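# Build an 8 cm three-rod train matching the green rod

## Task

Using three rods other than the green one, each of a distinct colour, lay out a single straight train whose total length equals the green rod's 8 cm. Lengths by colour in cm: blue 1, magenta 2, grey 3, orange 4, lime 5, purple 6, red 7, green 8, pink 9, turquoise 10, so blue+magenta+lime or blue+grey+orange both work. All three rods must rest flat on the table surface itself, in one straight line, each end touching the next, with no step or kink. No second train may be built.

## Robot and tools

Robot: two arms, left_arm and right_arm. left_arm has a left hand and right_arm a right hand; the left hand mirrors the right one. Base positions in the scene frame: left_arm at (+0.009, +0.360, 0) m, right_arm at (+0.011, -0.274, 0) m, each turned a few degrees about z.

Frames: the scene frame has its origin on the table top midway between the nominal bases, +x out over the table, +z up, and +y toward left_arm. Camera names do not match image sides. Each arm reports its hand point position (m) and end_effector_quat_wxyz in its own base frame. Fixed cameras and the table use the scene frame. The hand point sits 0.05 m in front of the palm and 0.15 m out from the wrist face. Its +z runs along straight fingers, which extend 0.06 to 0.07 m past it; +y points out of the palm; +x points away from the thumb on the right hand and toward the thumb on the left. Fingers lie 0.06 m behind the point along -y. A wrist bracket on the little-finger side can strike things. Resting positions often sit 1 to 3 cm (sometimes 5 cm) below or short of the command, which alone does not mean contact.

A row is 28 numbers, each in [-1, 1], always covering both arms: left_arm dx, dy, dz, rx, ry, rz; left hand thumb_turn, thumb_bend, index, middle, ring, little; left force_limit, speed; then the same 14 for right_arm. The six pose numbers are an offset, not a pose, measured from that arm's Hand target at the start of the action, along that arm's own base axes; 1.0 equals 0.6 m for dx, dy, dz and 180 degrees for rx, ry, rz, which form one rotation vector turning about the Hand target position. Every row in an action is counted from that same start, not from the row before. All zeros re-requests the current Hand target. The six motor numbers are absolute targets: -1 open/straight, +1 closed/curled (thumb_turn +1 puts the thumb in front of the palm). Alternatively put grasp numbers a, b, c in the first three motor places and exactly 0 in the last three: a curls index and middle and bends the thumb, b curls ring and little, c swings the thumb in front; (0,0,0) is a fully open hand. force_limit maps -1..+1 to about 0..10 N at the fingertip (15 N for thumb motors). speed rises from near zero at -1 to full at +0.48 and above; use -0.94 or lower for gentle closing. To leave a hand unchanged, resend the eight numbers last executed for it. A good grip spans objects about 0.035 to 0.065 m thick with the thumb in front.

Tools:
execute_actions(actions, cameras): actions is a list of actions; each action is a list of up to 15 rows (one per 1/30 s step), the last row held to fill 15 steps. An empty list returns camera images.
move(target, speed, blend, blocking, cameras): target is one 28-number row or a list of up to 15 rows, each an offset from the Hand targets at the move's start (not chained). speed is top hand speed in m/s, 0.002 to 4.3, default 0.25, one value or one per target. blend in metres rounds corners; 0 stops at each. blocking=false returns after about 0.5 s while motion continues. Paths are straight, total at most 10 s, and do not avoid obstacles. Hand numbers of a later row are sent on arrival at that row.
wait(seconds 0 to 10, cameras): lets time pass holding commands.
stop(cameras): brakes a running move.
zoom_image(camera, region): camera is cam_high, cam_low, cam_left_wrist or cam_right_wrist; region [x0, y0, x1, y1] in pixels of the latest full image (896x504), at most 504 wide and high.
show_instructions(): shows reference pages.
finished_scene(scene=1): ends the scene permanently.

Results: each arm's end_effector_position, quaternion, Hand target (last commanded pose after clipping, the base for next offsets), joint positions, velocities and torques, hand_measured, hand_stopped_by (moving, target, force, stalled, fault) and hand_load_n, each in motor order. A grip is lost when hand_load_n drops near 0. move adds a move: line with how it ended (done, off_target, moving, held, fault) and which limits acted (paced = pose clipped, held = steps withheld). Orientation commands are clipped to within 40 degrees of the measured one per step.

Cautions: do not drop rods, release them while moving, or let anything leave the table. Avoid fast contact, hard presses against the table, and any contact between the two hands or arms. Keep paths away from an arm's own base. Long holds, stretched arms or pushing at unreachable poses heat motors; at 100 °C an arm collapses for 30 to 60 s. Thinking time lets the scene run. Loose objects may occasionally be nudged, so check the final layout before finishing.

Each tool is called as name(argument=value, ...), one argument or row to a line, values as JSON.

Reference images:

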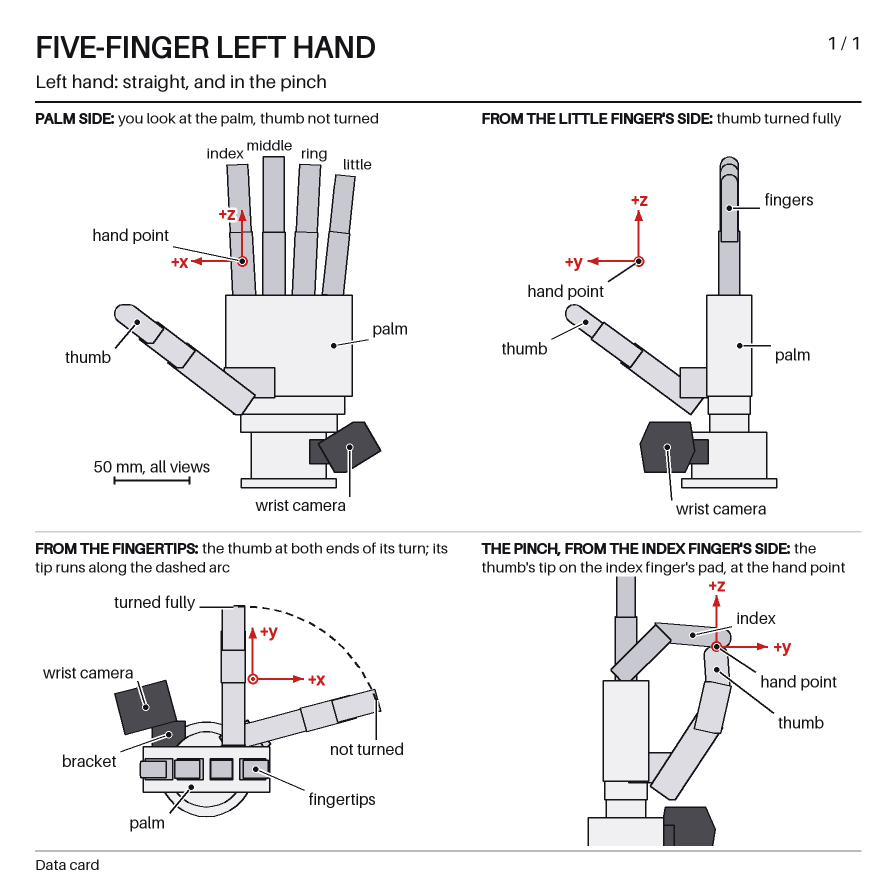

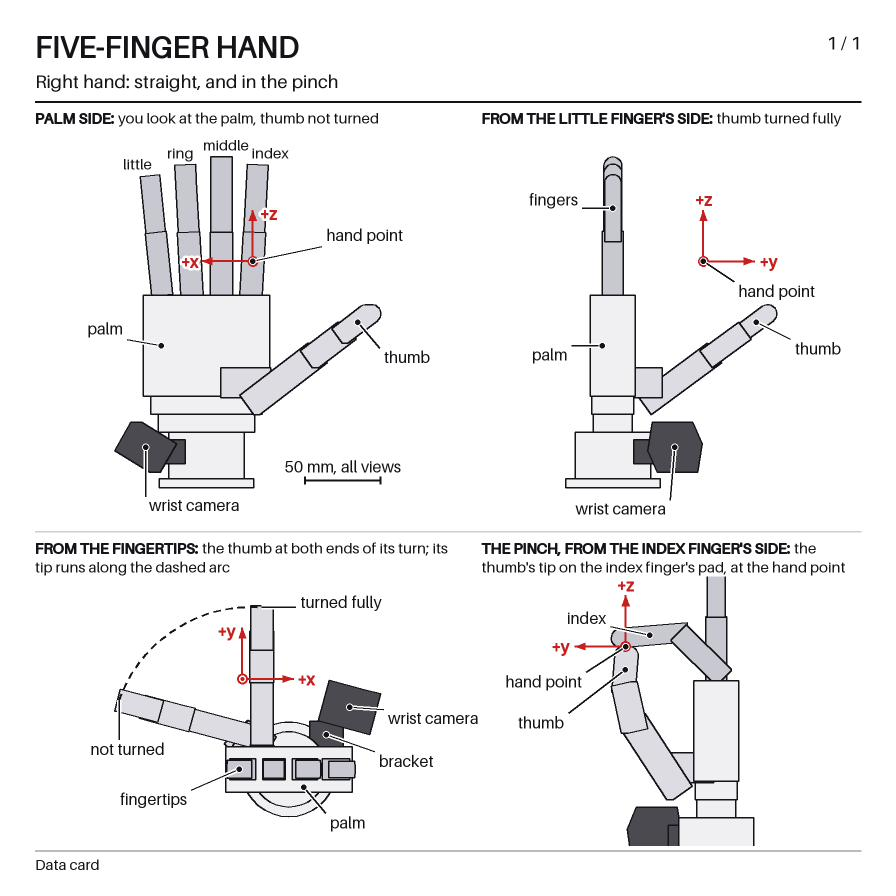

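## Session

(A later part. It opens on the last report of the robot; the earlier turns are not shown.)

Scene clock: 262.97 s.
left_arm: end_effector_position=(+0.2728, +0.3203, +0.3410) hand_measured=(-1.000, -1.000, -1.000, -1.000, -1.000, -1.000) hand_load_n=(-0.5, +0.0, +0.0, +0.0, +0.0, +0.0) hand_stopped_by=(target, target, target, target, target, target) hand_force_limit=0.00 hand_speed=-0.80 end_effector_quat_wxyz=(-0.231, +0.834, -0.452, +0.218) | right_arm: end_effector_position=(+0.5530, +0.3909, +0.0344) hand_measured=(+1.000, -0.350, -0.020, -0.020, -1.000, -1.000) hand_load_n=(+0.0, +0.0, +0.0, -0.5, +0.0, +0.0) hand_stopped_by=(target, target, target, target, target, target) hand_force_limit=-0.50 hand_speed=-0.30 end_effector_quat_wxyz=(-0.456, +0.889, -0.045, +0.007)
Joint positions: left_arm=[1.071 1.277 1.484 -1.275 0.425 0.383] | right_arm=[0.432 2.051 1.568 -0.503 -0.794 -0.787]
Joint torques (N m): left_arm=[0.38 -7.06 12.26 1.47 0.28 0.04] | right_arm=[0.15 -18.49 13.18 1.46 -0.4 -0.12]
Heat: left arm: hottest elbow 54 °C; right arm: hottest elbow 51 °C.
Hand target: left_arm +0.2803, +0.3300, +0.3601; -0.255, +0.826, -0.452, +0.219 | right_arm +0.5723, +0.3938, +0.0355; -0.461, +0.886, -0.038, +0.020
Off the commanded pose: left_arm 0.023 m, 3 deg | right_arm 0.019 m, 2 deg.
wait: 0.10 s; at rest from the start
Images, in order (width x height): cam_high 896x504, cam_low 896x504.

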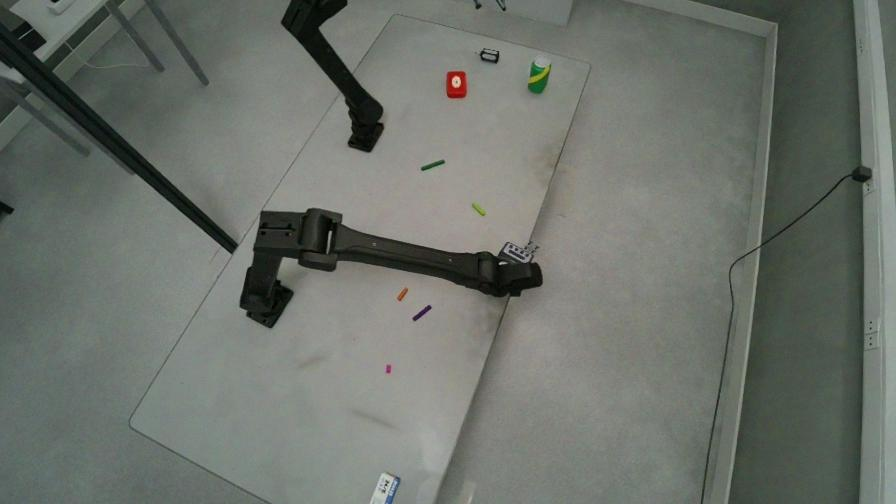

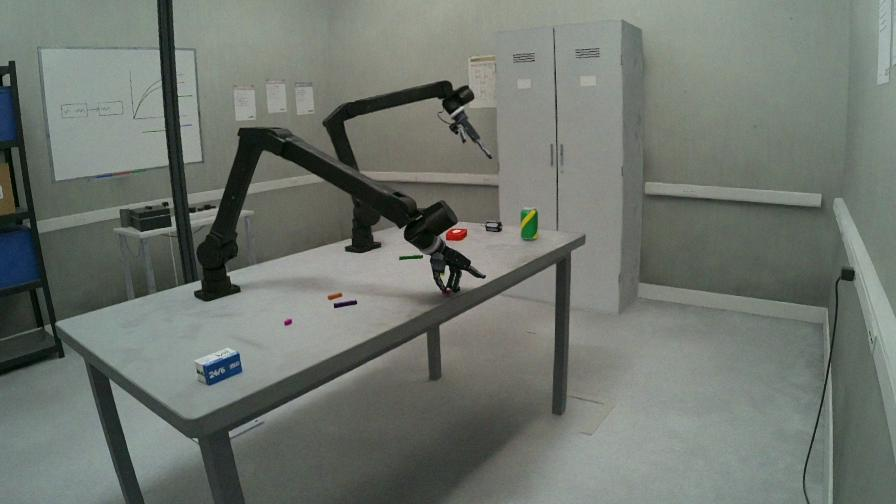

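move(
  target=[0,0,0,0,0,0, 0, 0, 0, 0, 0, 0, 0, -0.8, 0.0, 0, -0.02, 0, 0, 0, 1, -0.35, -0.02, -0.02, -1, -1, -0.5, -0.3],
  speed=0.05,
  cameras=["cam_right_wrist", "cam_low"],
)

zoom_image(
  camera="cam_right_wrist",
  region=[420, 90, 640, 270],
)

zoom_image(
  camera="cam_low",
  region=[400, 230, 500, 310],
)

Scene clock: 268.50 s.
left_arm: end_effector_position=(+0.2728, +0.3203, +0.3410) hand_measured=(-1.000, -1.000, -1.000, -1.000, -1.000, -1.000) hand_load_n=(+0.0, +0.0, +0.0, +0.0, +0.0, +0.0) hand_stopped_by=(target, target, target, target, target, target) hand_force_limit=0.00 hand_speed=-0.80 end_effector_quat_wxyz=(-0.231, +0.834, -0.452, +0.218) | right_arm: end_effector_position=(+0.5545, +0.3923, +0.0335) hand_measured=(+1.000, -0.350, -0.020, -0.020, -1.000, -1.000) hand_load_n=(+0.5, +0.0, +0.0, -2.0, -0.5, +0.0) hand_stopped_by=(target, target, target, target, target, target) hand_force_limit=-0.50 hand_speed=-0.30 end_effector_quat_wxyz=(-0.459, +0.887, -0.042, +0.008)
Joint positions: left_arm=[1.071 1.277 1.484 -1.275 0.425 0.383] | right_arm=[0.432 2.054 1.568 -0.491 -0.799 -0.787]
Joint torques (N m): left_arm=[0.56 -7 12.15 1.48 0.29 0.05] | right_arm=[-0.09 -17.55 12.26 1.99 -0.21 -0.13]
Motor temperatures (°C): left_arm=[33 37 55 27 27 27] | right_arm=[30 41 51 32 30 28]
Heat: left arm: hottest elbow 55 °C; right arm: hottest elbow 51 °C.
Hand target: left_arm +0.2803, +0.3300, +0.3601; -0.255, +0.826, -0.452, +0.219 | right_arm +0.5722, +0.3939, +0.0235; -0.461, +0.886, -0.038, +0.020
Off the commanded pose: left_arm 0.023 m, 3 deg | right_arm 0.020 m, 1 deg.
move: off_target (left_arm, right_arm)
camera_calibration:
cam_right_wrist: T_world_to_cam=[[0.194325, -0.532018, -0.824133, 0.134216], [-0.867329, -0.485653, 0.109002, 0.667924], [-0.458234, 0.693612, -0.555809, 0.110846], [0, 0, 0, 1]] pos_world=[0.604022, 0.3189, 0.0994158]
Images, in order (width x height): cam_low 896x504, cam_right_wrist 896x504.

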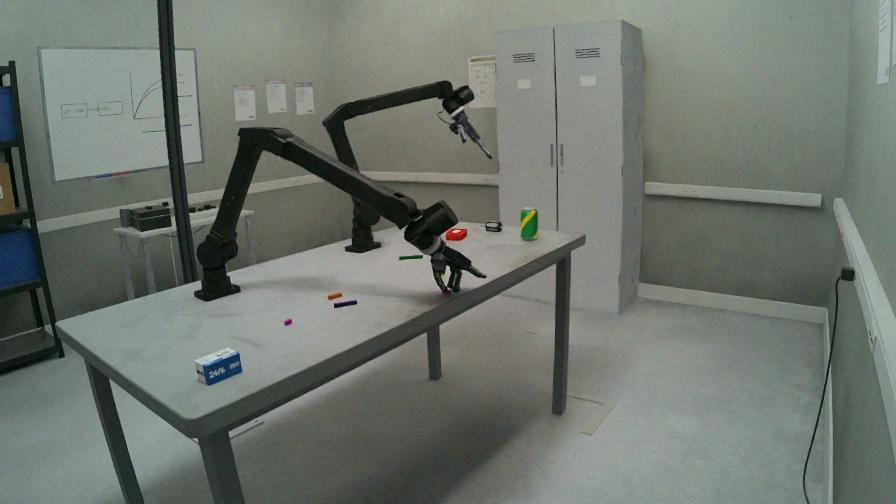

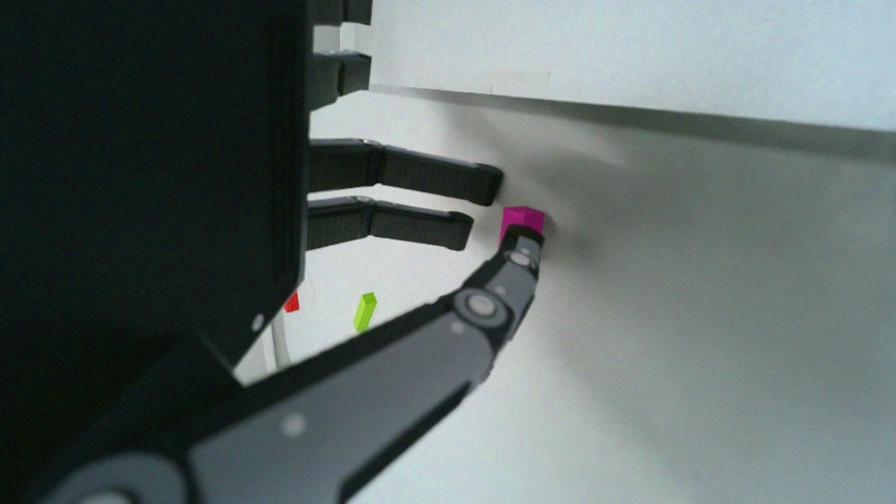

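Scaled by 2.291 from the camera's 896x504 image, which has a finer 1280x720 frame.

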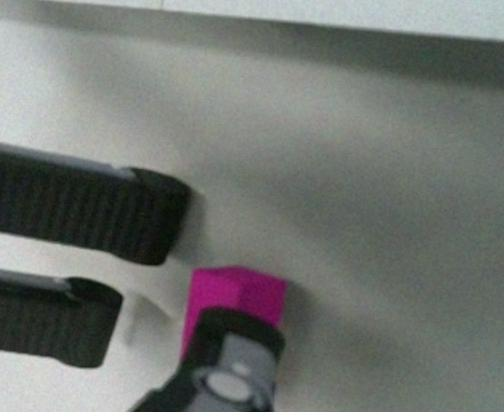

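Scaled by 5.040 from the camera's 896x504 image, which has a finer 1280x720 frame.

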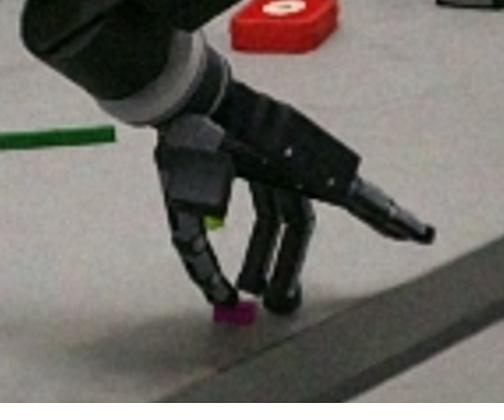

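move(
  target=[0,0,0,0,0,0, 0, 0, 0, 0, 0, 0, 0, -0.8, 0.0, 0, -0.013, 0, 0, 0, 1, -0.4, 0.08, 0.08, -1, -1, -0.5, -0.3],
  speed=0.05,
  cameras=["cam_right_wrist", "cam_low"],
)

zoom_image(
  camera="cam_right_wrist",
  region=[420, 90, 640, 270],
)

zoom_image(
  camera="cam_low",
  region=[400, 230, 500, 310],
)

Scene clock: 283.80 s.
left_arm: end_effector_position=(+0.2728, +0.3203, +0.3410) hand_measured=(-1.000, -1.000, -1.000, -1.000, -1.000, -1.000) hand_load_n=(+0.0, +0.0, +0.0, +0.0, +0.0, +0.0) hand_stopped_by=(target, target, target, target, target, target) hand_force_limit=0.00 hand_speed=-0.80 end_effector_quat_wxyz=(-0.231, +0.834, -0.452, +0.218) | right_arm: end_effector_position=(+0.5566, +0.3938, +0.0311) hand_measured=(+1.000, -0.400, +0.080, +0.080, -1.000, -1.000) hand_load_n=(+0.0, +0.0, +0.0, -2.5, +0.0, +0.0) hand_stopped_by=(target, target, target, target, target, target) hand_force_limit=-0.50 hand_speed=-0.30 end_effector_quat_wxyz=(-0.462, +0.886, -0.040, +0.011)
Joint positions: left_arm=[1.071 1.277 1.484 -1.275 0.425 0.383] | right_arm=[0.432 2.06 1.568 -0.476 -0.802 -0.787]
Joint torques (N m): left_arm=[0.32 -6.59 12.15 1.46 0.3 0.04] | right_arm=[0.03 -17.44 11.66 1.99 -0.09 -0.12]
Motor temperatures (°C): left_arm=[33 37 55 27 27 27] | right_arm=[30 41 52 32 30 28]
Heat: left arm: hottest elbow 55 °C; right arm: hottest elbow 52 °C.
Hand target: left_arm +0.2803, +0.3300, +0.3601; -0.255, +0.826, -0.452, +0.219 | right_arm +0.5722, +0.3939, +0.0159; -0.461, +0.886, -0.038, +0.020
Off the commanded pose: left_arm 0.023 m, 3 deg | right_arm 0.022 m, 1 deg.
move: off_target (left_arm, right_arm)
camera_calibration:
cam_right_wrist: T_world_to_cam=[[0.202038, -0.526565, -0.825778, 0.126222], [-0.867065, -0.488223, 0.0991801, 0.671896], [-0.455389, 0.695965, -0.555206, 0.107042], [0, 0, 0, 1]] pos_world=[0.605821, 0.320002, 0.0970235]
Images, in order (width x height): cam_low 896x504, cam_right_wrist 896x504.

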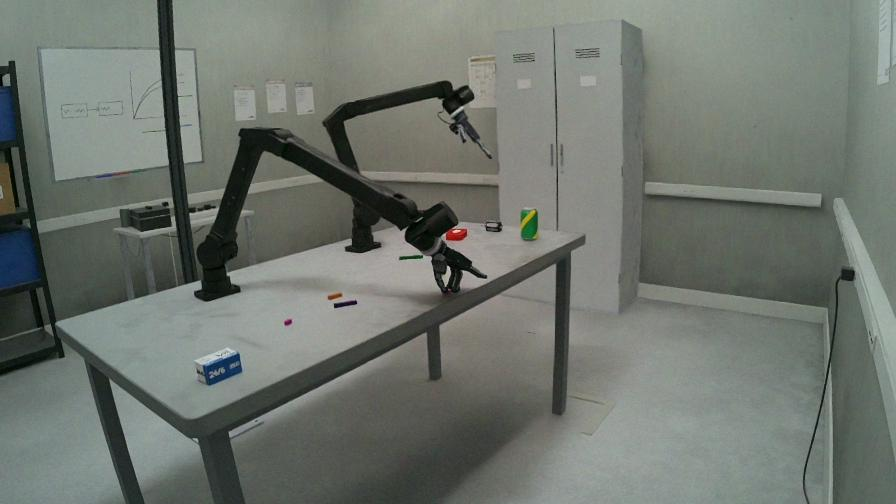

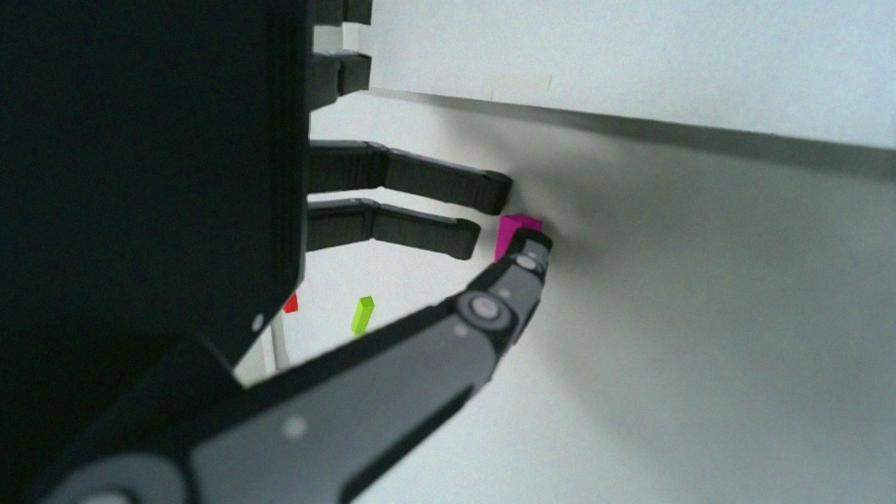

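Scaled by 2.291 from the camera's 896x504 image, which has a finer 1280x720 frame.

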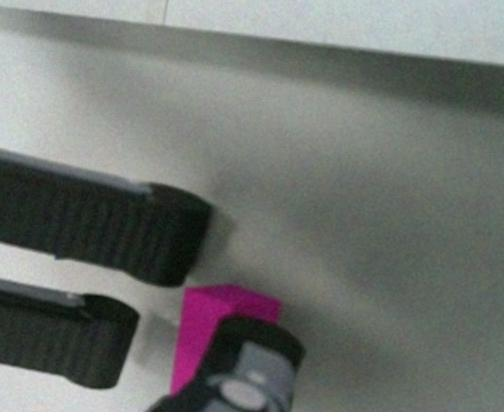

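Scaled by 5.040 from the camera's 896x504 image, which has a finer 1280x720 frame.

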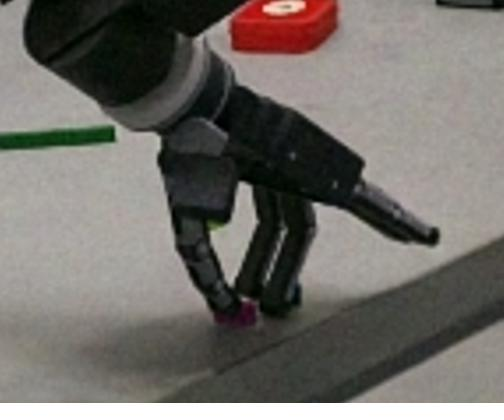

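move(
  target=[0,0,0,0,0,0, 0, 0, 0, 0, 0, 0, 0, -0.8, 0.0, 0, 0, 0, 0, 0, 1, -0.4, 0.45, 0.43, -1, -1, -0.6, -0.88],
  speed=0.05,
  cameras=["cam_right_wrist", "cam_low"],
)

zoom_image(
  camera="cam_right_wrist",
  region=[420, 90, 640, 270],
)

zoom_image(
  camera="cam_low",
  region=[400, 230, 500, 310],
)

Scene clock: 290.80 s.
left_arm: end_effector_position=(+0.2728, +0.3203, +0.3410) hand_measured=(-1.000, -1.000, -1.000, -1.000, -1.000, -1.000) hand_load_n=(+0.0, +0.0, +0.0, +0.0, -0.5, +0.0) hand_stopped_by=(target, target, target, target, target, target) hand_force_limit=0.00 hand_speed=-0.80 end_effector_quat_wxyz=(-0.231, +0.834, -0.452, +0.218) | right_arm: end_effector_position=(+0.5581, +0.3945, +0.0275) hand_measured=(+1.000, -0.400, +0.268, +0.212, -1.000, -1.000) hand_load_n=(+0.0, +5.0, +2.5, +4.5, +0.0, +0.0) hand_stopped_by=(target, target, force, force, target, target) hand_force_limit=-0.60 hand_speed=-0.88 end_effector_quat_wxyz=(-0.463, +0.886, -0.039, +0.013)
Joint positions: left_arm=[1.071 1.277 1.484 -1.275 0.425 0.383] | right_arm=[0.432 2.067 1.568 -0.466 -0.802 -0.788]
Joint torques (N m): left_arm=[0.32 -6.95 12.12 1.47 0.3 0.03] | right_arm=[0.09 -17.9 11.75 1.63 -0.08 -0.11]
Motor temperatures (°C): left_arm=[33 37 55 27 27 27] | right_arm=[30 41 52 32 30 28]
Heat: left arm: hottest elbow 55 °C; right arm: hottest elbow 52 °C.
Hand target: left_arm +0.2803, +0.3300, +0.3601; -0.255, +0.826, -0.452, +0.219 | right_arm +0.5721, +0.3939, +0.0158; -0.461, +0.886, -0.038, +0.019
Off the commanded pose: left_arm 0.023 m, 3 deg | right_arm 0.018 m, 1 deg.
move: off_target (left_arm, right_arm)
camera_calibration:
cam_right_wrist: T_world_to_cam=[[0.205321, -0.525081, -0.825914, 0.120866], [-0.867121, -0.488903, 0.0952591, 0.674207], [-0.453811, 0.696609, -0.55569, 0.104053], [0, 0, 0, 1]] pos_world=[0.607023, 0.320602, 0.093422]
Images, in order (width x height): cam_low 896x504, cam_right_wrist 896x504.

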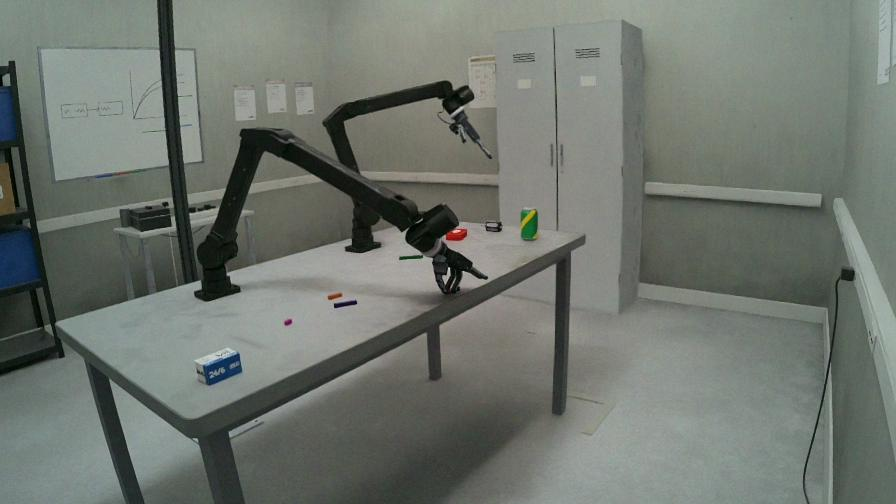

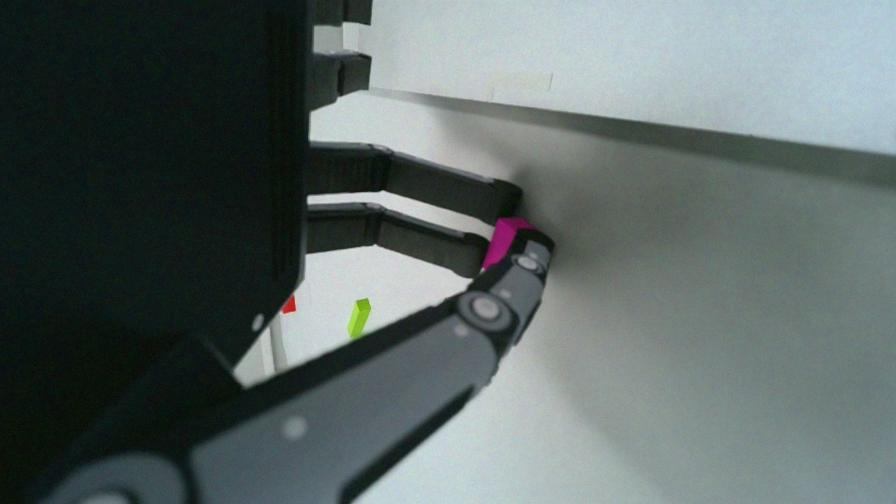

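Scaled by 2.291 from the camera's 896x504 image, which has a finer 1280x720 frame.

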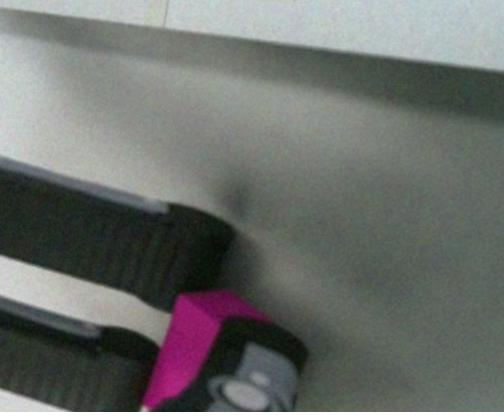

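Scaled by 5.040 from the camera's 896x504 image, which has a finer 1280x720 frame.

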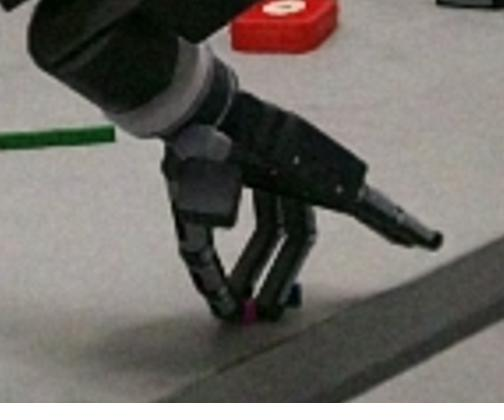

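move(
  target=[
    [0,0,0,0,0,0, 0, 0, 0, 0, 0, 0, 0, -0.8, 0, 0, 0.07, 0, 0, 0, 1, -0.4, 0.45, 0.43, -1, -1, -0.6, -0.88],
    [0,0,0,0,0,0, 0, 0, 0, 0, 0, 0, 0, -0.8, -0.112, 0.195, 0.104, 0, 0, -0.1167, 1, -0.4, 0.45, 0.43, -1, -1, -0.6, -0.88],
  ],
  speed=0.12,
  cameras=["cam_right_wrist", "cam_low"],
)

zoom_image(
  camera="cam_right_wrist",
  region=[320, 90, 600, 320],
)

Scene clock: 306.93 s.
left_arm: end_effector_position=(+0.2728, +0.3203, +0.3410) hand_measured=(-1.000, -1.000, -1.000, -1.000, -1.000, -1.000) hand_load_n=(+0.0, +0.0, +0.0, +0.0, +0.0, +0.0) hand_stopped_by=(target, target, target, target, target, target) hand_force_limit=0.00 hand_speed=-0.80 end_effector_quat_wxyz=(-0.231, +0.834, -0.452, +0.218) | right_arm: end_effector_position=(+0.5000, +0.5066, +0.0553) hand_measured=(+1.000, -0.400, +0.268, +0.212, -1.000, -1.000) hand_load_n=(+0.0, +5.0, +1.5, +4.0, +0.0, +0.0) hand_stopped_by=(target, target, force, force, target, target) hand_force_limit=-0.60 hand_speed=-0.88 end_effector_quat_wxyz=(-0.433, +0.874, -0.200, +0.091)
Joint positions: left_arm=[1.071 1.277 1.484 -1.275 0.425 0.383] | right_arm=[0.679 1.955 1.442 -0.196 -0.36 -0.274]
Joint torques (N m): left_arm=[0.26 -6.65 12.21 1.43 0.3 0.05] | right_arm=[0.56 -22.24 9.47 2.4 0.11 0.09]
Motor temperatures (°C): left_arm=[33 37 55 27 27 27] | right_arm=[30 44 52 32 30 28]
Heat: left arm: hottest elbow 55 °C; right arm: hottest elbow 52 °C.
Hand target: left_arm +0.2803, +0.3300, +0.3601; -0.255, +0.826, -0.452, +0.219 | right_arm +0.5050, +0.5107, +0.0780; -0.449, +0.865, -0.199, +0.103
Off the commanded pose: left_arm 0.023 m, 3 deg | right_arm 0.024 m, 3 deg.
move: off_target (left_arm, right_arm)
camera_calibration:
cam_right_wrist: T_world_to_cam=[[-0.0114453, -0.597224, -0.801993, 0.358262], [-0.981843, -0.145163, 0.122111, 0.557806], [-0.189348, 0.788829, -0.584719, -0.162266], [0, 0, 0, 1]] pos_world=[0.521054, 0.422936, 0.124329]
Images, in order (width x height): cam_low 896x504, cam_right_wrist 896x504.

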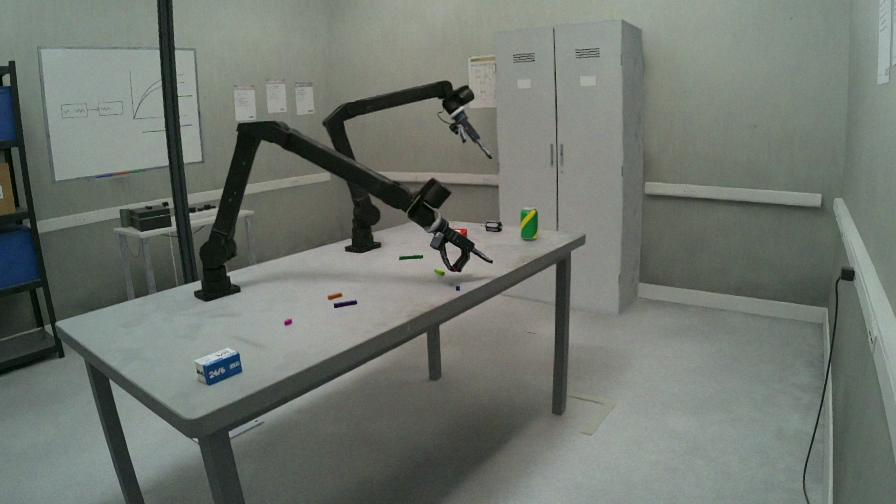

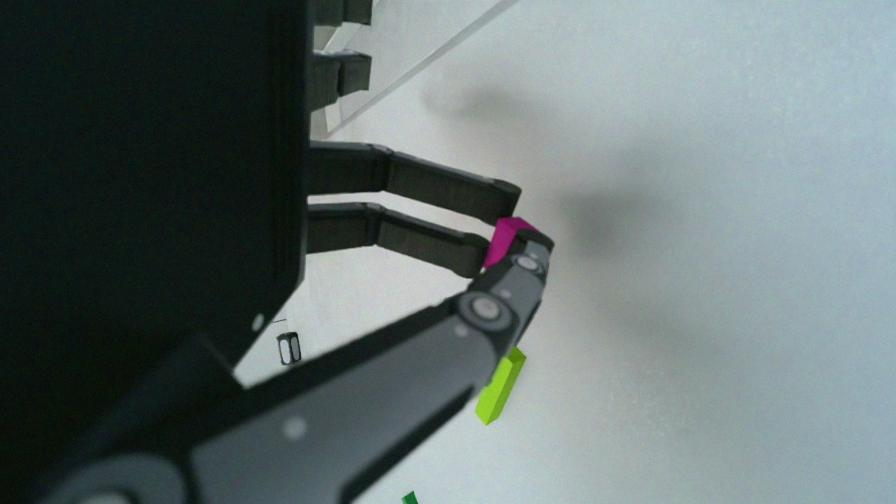

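Scaled by 1.800 from the camera's 896x504 image, which has a finer 1280x720 frame.

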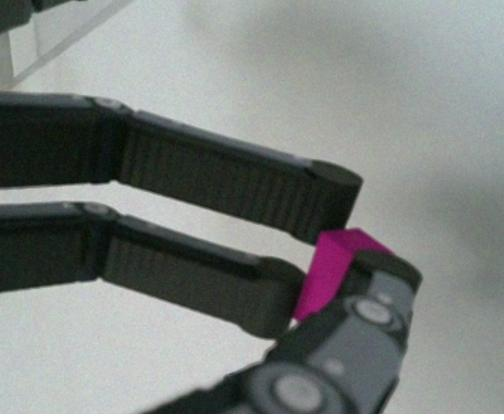

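zoom_image(
  camera="cam_right_wrist",
  region=[430, 310, 570, 450],
)

Scaled by 3.600 from the camera's 896x504 image, which has a finer 1280x720 frame.

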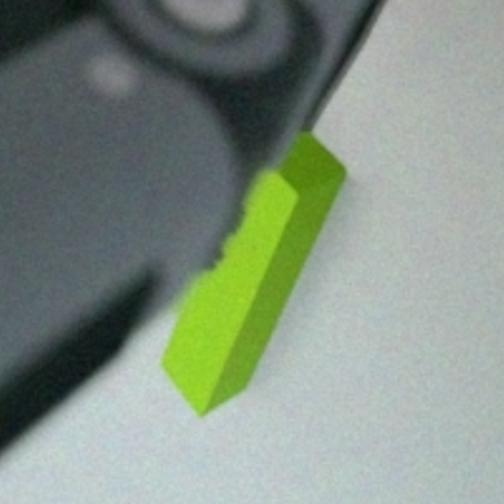

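move(
  target=[0,0,0,0,0,0, 0, 0, 0, 0, 0, 0, 0, -0.8, -0.0765, 0.0335, -0.025, 0, 0, 0, 1, -0.4, 0.45, 0.43, -1, -1, -0.6, -0.88],
  speed=0.1,
  cameras=["cam_right_wrist"],
)

zoom_image(
  camera="cam_right_wrist",
  region=[440, 180, 600, 340],
)

Scene clock: 322.40 s.
left_arm: end_effector_position=(+0.2728, +0.3203, +0.3410) hand_measured=(-1.000, -1.000, -1.000, -1.000, -1.000, -1.000) hand_load_n=(+0.0, +0.0, +0.0, +0.0, +0.0, +0.0) hand_stopped_by=(target, target, target, target, target, target) hand_force_limit=0.00 hand_speed=-0.80 end_effector_quat_wxyz=(-0.231, +0.834, -0.452, +0.218) | right_arm: end_effector_position=(+0.4526, +0.5263, +0.0398) hand_measured=(+1.000, -0.400, +0.268, +0.212, -1.000, -1.000) hand_load_n=(+0.0, +5.5, +1.5, +4.0, +0.0, -0.5) hand_stopped_by=(target, target, force, force, target, target) hand_force_limit=-0.60 hand_speed=-0.88 end_effector_quat_wxyz=(-0.431, +0.875, -0.199, +0.091)
Joint positions: left_arm=[1.071 1.277 1.484 -1.275 0.425 0.383] | right_arm=[0.755 1.925 1.346 -0.116 -0.3 -0.226]
Joint torques (N m): left_arm=[0.26 -6.53 12.18 1.42 0.29 0.05] | right_arm=[0.44 -21.36 9.31 2.45 0.14 0.09]
Motor temperatures (°C): left_arm=[33 37 56 27 27 27] | right_arm=[30 47 53 32 30 28]
Heat: left arm: hottest elbow 56 °C; right arm: hottest elbow 53 °C.
Hand target: left_arm +0.2803, +0.3300, +0.3601; -0.255, +0.826, -0.452, +0.219 | right_arm +0.4589, +0.5311, +0.0631; -0.450, +0.865, -0.199, +0.103
Off the commanded pose: left_arm 0.023 m, 3 deg | right_arm 0.025 m, 3 deg.
move: off_target (left_arm, right_arm)
camera_calibration:
cam_right_wrist: T_world_to_cam=[[-0.00991548, -0.600324, -0.799695, 0.357853], [-0.981689, -0.146298, 0.121997, 0.51656], [-0.190232, 0.786262, -0.587881, -0.193993], [0, 0, 0, 1]] pos_world=[0.473746, 0.442929, 0.10911]
Images, in order (width x height): cam_right_wrist 896x504.

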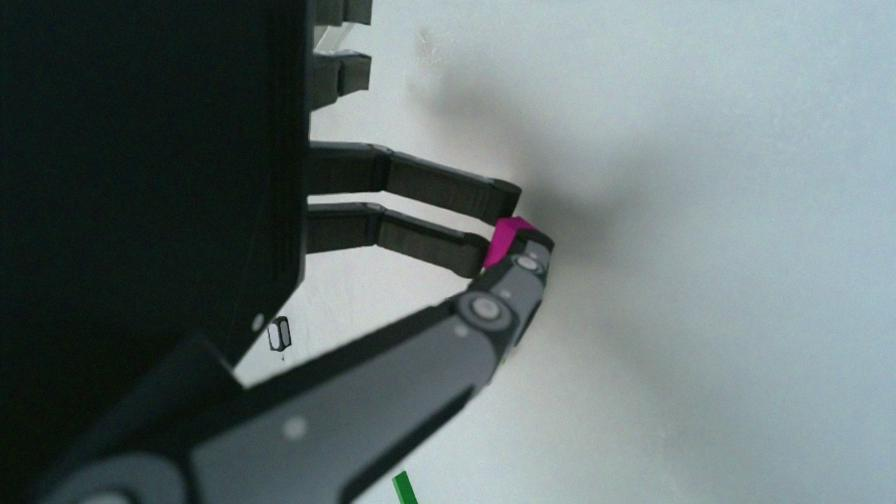

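Scaled by 3.150 from the camera's 896x504 image, which has a finer 1280x720 frame.

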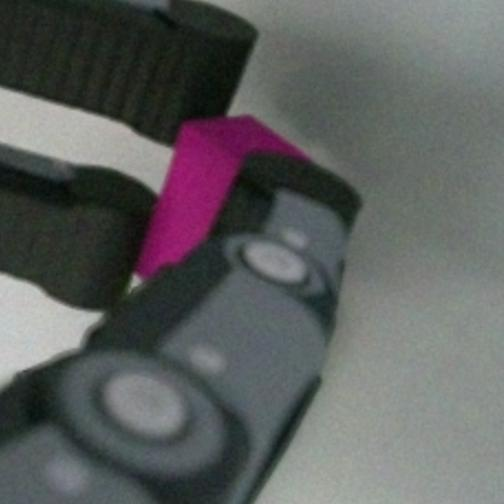

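wait(
  seconds=0.1,
  cameras=["cam_low", "cam_high"],
)

zoom_image(
  camera="cam_low",
  region=[390, 220, 490, 310],
)

zoom_image(
  camera="cam_high",
  region=[420, 150, 540, 270],
)

Scene clock: 324.90 s.
left_arm: end_effector_position=(+0.2728, +0.3203, +0.3410) hand_measured=(-1.000, -1.000, -1.000, -1.000, -1.000, -1.000) hand_load_n=(+0.0, +0.0, +0.0, +0.0, +0.0, +0.0) hand_stopped_by=(target, target, target, target, target, target) hand_force_limit=0.00 hand_speed=-0.80 end_effector_quat_wxyz=(-0.231, +0.834, -0.452, +0.218) | right_arm: end_effector_position=(+0.4526, +0.5263, +0.0401) hand_measured=(+1.000, -0.400, +0.268, +0.212, -1.000, -1.000) hand_load_n=(+0.0, +5.0, +1.5, +4.0, +0.0, +0.0) hand_stopped_by=(target, target, force, force, target, target) hand_force_limit=-0.60 hand_speed=-0.88 end_effector_quat_wxyz=(-0.432, +0.875, -0.200, +0.091)
Joint positions: left_arm=[1.071 1.277 1.484 -1.275 0.425 0.383] | right_arm=[0.755 1.924 1.346 -0.116 -0.3 -0.225]
Joint torques (N m): left_arm=[0.32 -7.06 12.18 1.46 0.31 0.04] | right_arm=[0.56 -21.42 9.31 2.43 0.15 0.09]
Motor temperatures (°C): left_arm=[33 37 56 27 27 27] | right_arm=[30 46 52 32 30 28]
Heat: left arm: hottest elbow 56 °C; right arm: hottest elbow 52 °C.
Hand target: left_arm +0.2803, +0.3300, +0.3601; -0.255, +0.826, -0.452, +0.219 | right_arm +0.4589, +0.5311, +0.0632; -0.450, +0.865, -0.199, +0.103
Off the commanded pose: left_arm 0.023 m, 3 deg | right_arm 0.024 m, 3 deg.
wait: 0.10 s; at rest from the start
Images, in order (width x height): cam_high 896x504, cam_low 896x504.

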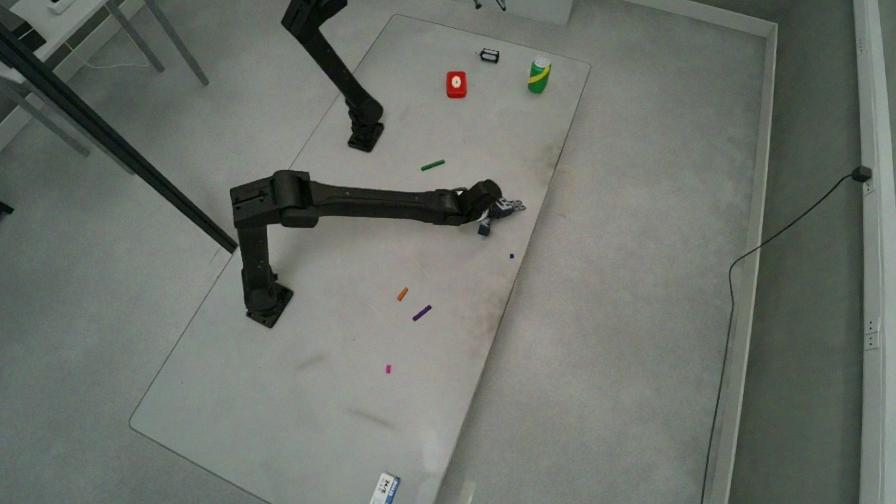

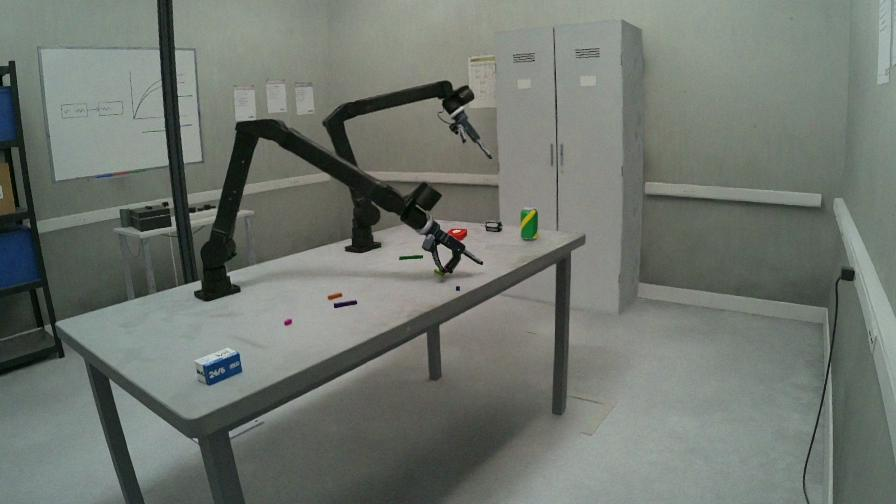

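Scaled by 5.040 from the camera's 896x504 image, which has a finer 1280x720 frame.

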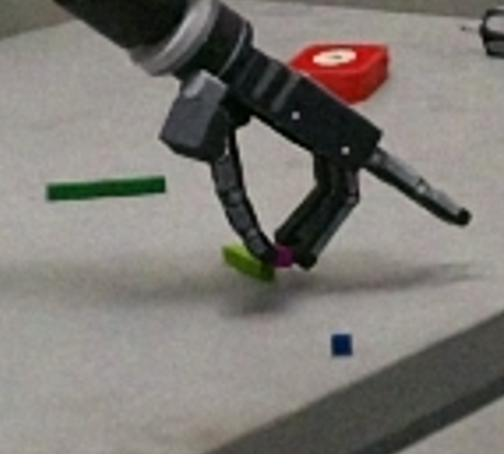

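Scaled by 4.200 from the camera's 896x504 image, which has a finer 1280x720 frame.

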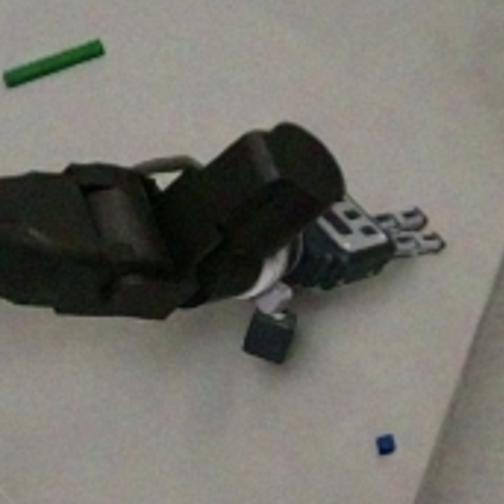

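move(
  target=[0,0,0,0,0,0, 0, 0, 0, 0, 0, 0, 0, -0.8, 0, 0, -0.035, 0, 0, 0, 1, -0.4, 0.45, 0.43, -1, -1, -0.6, -0.88],
  speed=0.05,
  cameras=["cam_right_wrist", "cam_low"],
)

zoom_image(
  camera="cam_low",
  region=[390, 220, 490, 310],
)

zoom_image(
  camera="cam_right_wrist",
  region=[440, 200, 600, 380],
)

Scene clock: 337.47 s.
left_arm: end_effector_position=(+0.2728, +0.3203, +0.3410) hand_measured=(-1.000, -1.000, -1.000, -1.000, -1.000, -1.000) hand_load_n=(+0.0, +0.0, +0.0, +0.0, +0.0, +0.0) hand_stopped_by=(target, target, target, target, target, target) hand_force_limit=0.00 hand_speed=-0.80 end_effector_quat_wxyz=(-0.231, +0.834, -0.452, +0.218) | right_arm: end_effector_position=(+0.4551, +0.5286, +0.0400) hand_measured=(+1.000, -0.400, +0.268, +0.212, -1.000, -1.000) hand_load_n=(+0.0, +5.5, +1.5, +4.0, +0.0, +0.0) hand_stopped_by=(target, target, force, force, target, target) hand_force_limit=-0.60 hand_speed=-0.88 end_effector_quat_wxyz=(-0.443, +0.869, -0.196, +0.099)
Joint positions: left_arm=[1.071 1.277 1.484 -1.275 0.425 0.383] | right_arm=[0.755 1.924 1.33 -0.068 -0.3 -0.225]
Joint torques (N m): left_arm=[0.38 -6.59 12.18 1.46 0.3 0.02] | right_arm=[0.56 -18.78 9.07 2.47 0.16 0.09]
Motor temperatures (°C): left_arm=[33 37 56 27 27 27] | right_arm=[30 44 52 32 29 28]
Heat: left arm: hottest elbow 56 °C; right arm: hottest elbow 52 °C.
Hand target: left_arm +0.2803, +0.3300, +0.3601; -0.255, +0.826, -0.452, +0.219 | right_arm +0.4590, +0.5311, +0.0422; -0.450, +0.865, -0.199, +0.103
Off the commanded pose: left_arm 0.023 m, 3 deg | right_arm 0.005 m, 1 deg.
move: off_target (left_arm)
camera_calibration:
cam_right_wrist: T_world_to_cam=[[0.00814158, -0.582569, -0.812741, 0.342435], [-0.9843, -0.147976, 0.096208, 0.522503], [-0.176313, 0.799198, -0.574627, -0.208897], [0, 0, 0, 1]] pos_world=[0.474681, 0.443759, 0.108004]
Images, in order (width x height): cam_low 896x504, cam_right_wrist 896x504.

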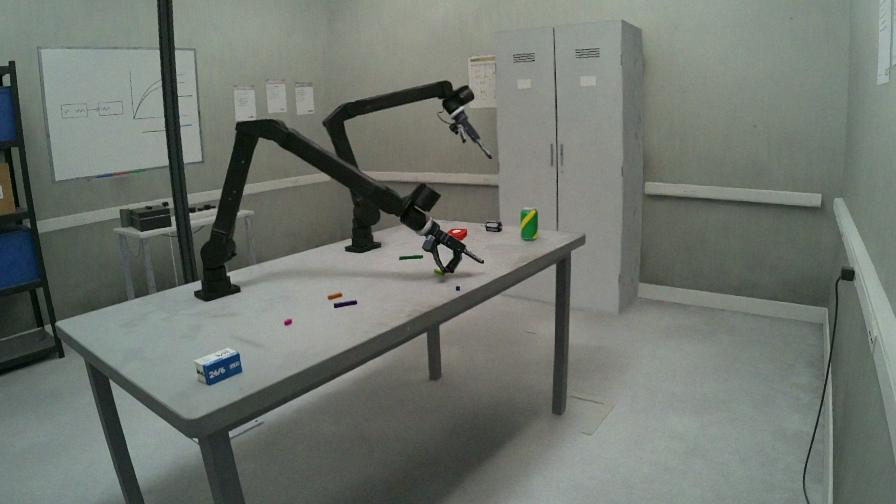

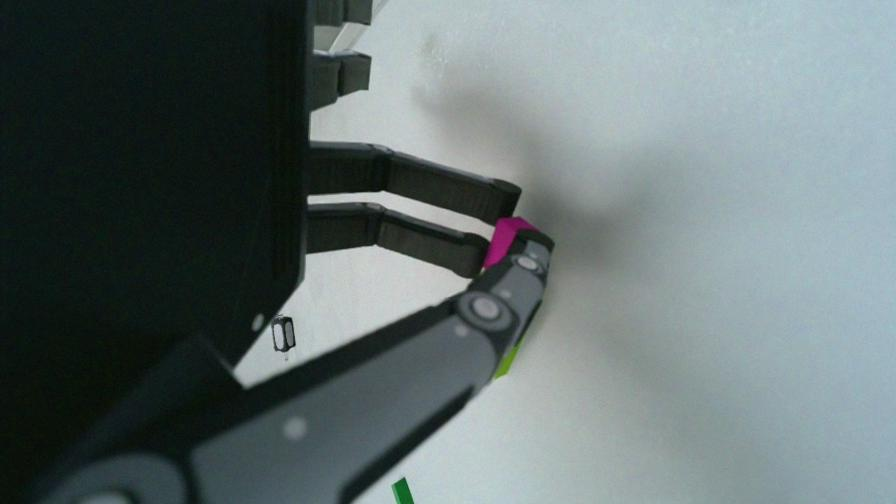

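Scaled by 5.040 from the camera's 896x504 image, which has a finer 1280x720 frame.

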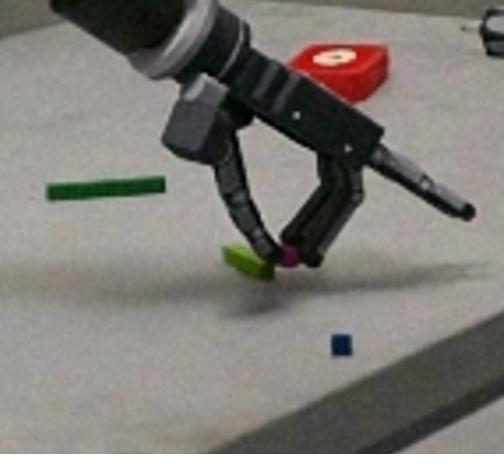

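Scaled by 2.800 from the camera's 896x504 image, which has a finer 1280x720 frame.

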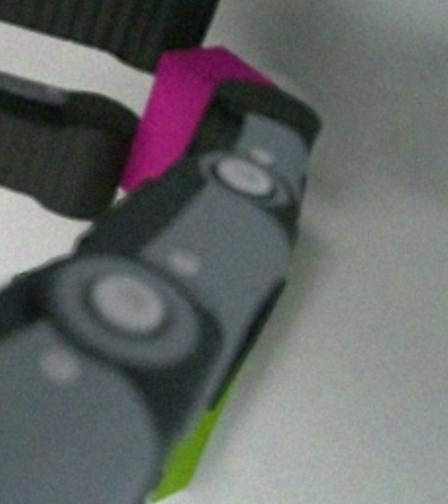

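move(
  target=[0,0,0,0,0,0, 0, 0, 0, 0, 0, 0, 0, -0.8, -0.005, -0.004, -0.03, 0, 0, 0, 1, -0.4, 0.45, 0.43, -1, -1, -0.6, -0.88],
  speed=0.05,
  cameras=["cam_right_wrist", "cam_low"],
)

zoom_image(
  camera="cam_low",
  region=[390, 220, 490, 310],
)

zoom_image(
  camera="cam_right_wrist",
  region=[440, 200, 600, 380],
)

Scene clock: 341.67 s.
left_arm: end_effector_position=(+0.2728, +0.3203, +0.3410) hand_measured=(-1.000, -1.000, -1.000, -1.000, -1.000, -1.000) hand_load_n=(+0.0, +0.0, +0.0, +0.0, +0.0, +0.0) hand_stopped_by=(target, target, target, target, target, target) hand_force_limit=0.00 hand_speed=-0.80 end_effector_quat_wxyz=(-0.231, +0.834, -0.452, +0.218) | right_arm: end_effector_position=(+0.4532, +0.5267, +0.0315) hand_measured=(+1.000, -0.400, +0.268, +0.212, -1.000, -1.000) hand_load_n=(+0.0, +5.5, +1.5, +4.5, +0.0, +0.0) hand_stopped_by=(target, target, force, force, target, target) hand_force_limit=-0.60 hand_speed=-0.88 end_effector_quat_wxyz=(-0.448, +0.867, -0.194, +0.103)
Joint positions: left_arm=[1.071 1.277 1.484 -1.275 0.425 0.383] | right_arm=[0.755 1.929 1.303 -0.023 -0.3 -0.225]
Joint torques (N m): left_arm=[0.09 -7.06 12.23 1.5 0.28 0.05] | right_arm=[0.56 -17.2 8.94 2.5 0.16 0.1]
Motor temperatures (°C): left_arm=[33 37 56 27 27 27] | right_arm=[30 43 52 32 29 28]
Heat: left arm: hottest elbow 56 °C; right arm: hottest elbow 52 °C.
Hand target: left_arm +0.2803, +0.3300, +0.3601; -0.255, +0.826, -0.452, +0.219 | right_arm +0.4560, +0.5286, +0.0242; -0.450, +0.865, -0.199, +0.103
Off the commanded pose: left_arm 0.023 m, 3 deg | right_arm 0.008 m, 1 deg.
move: off_target (left_arm)
camera_calibration:
cam_right_wrist: T_world_to_cam=[[0.0162512, -0.574999, -0.817993, 0.326912], [-0.98526, -0.148543, 0.0848424, 0.522298], [-0.170291, 0.804556, -0.568938, -0.218398], [0, 0, 0, 1]] pos_world=[0.472095, 0.441271, 0.0988436]
Images, in order (width x height): cam_low 896x504, cam_right_wrist 896x504.

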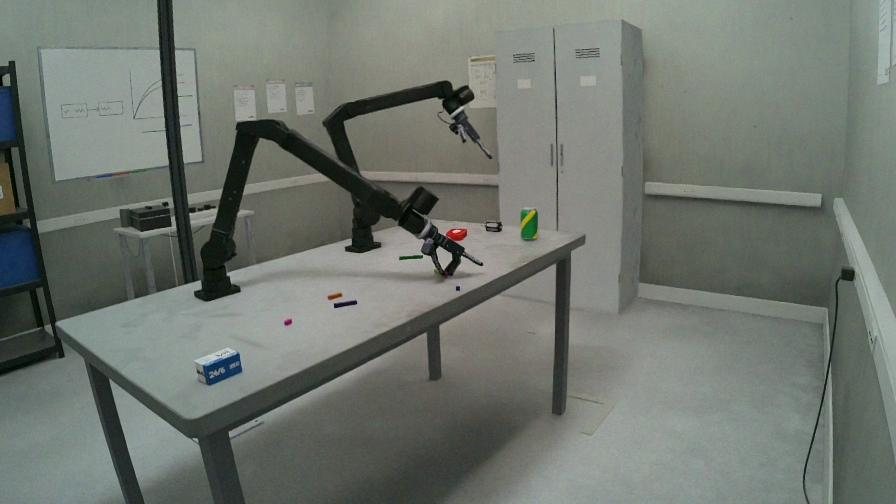

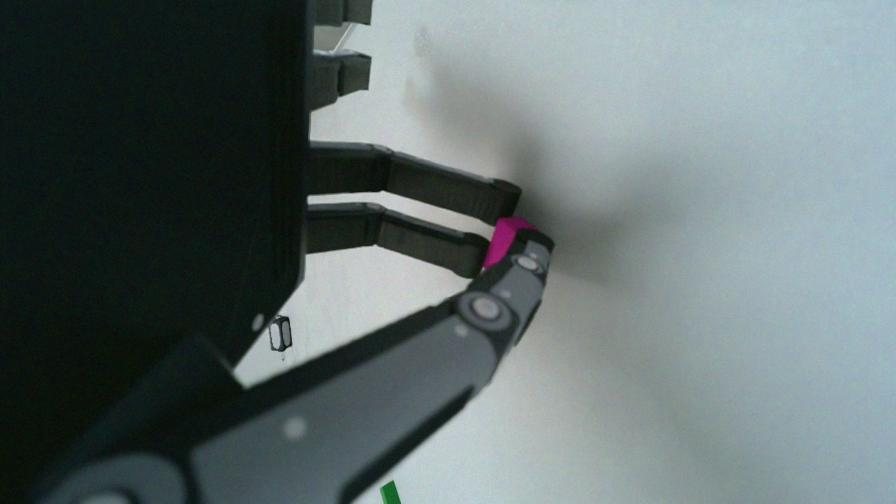

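Scaled by 5.040 from the camera's 896x504 image, which has a finer 1280x720 frame.

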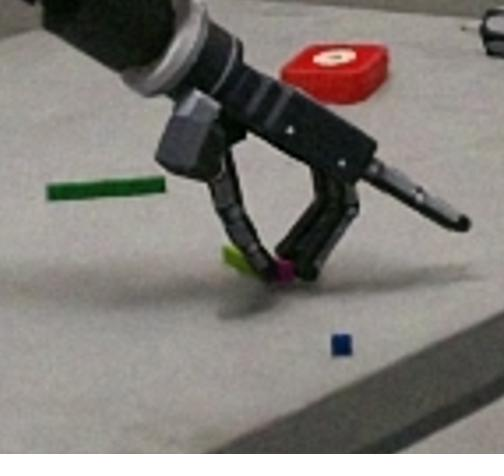

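Scaled by 2.800 from the camera's 896x504 image, which has a finer 1280x720 frame.

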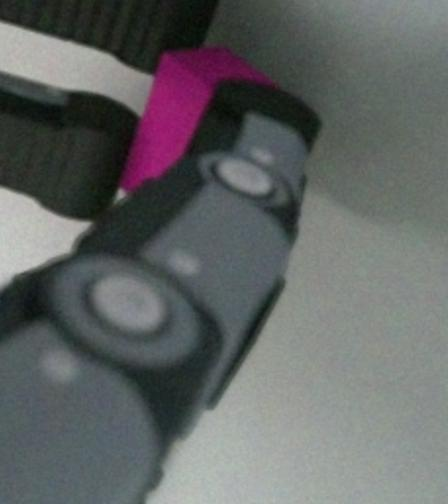

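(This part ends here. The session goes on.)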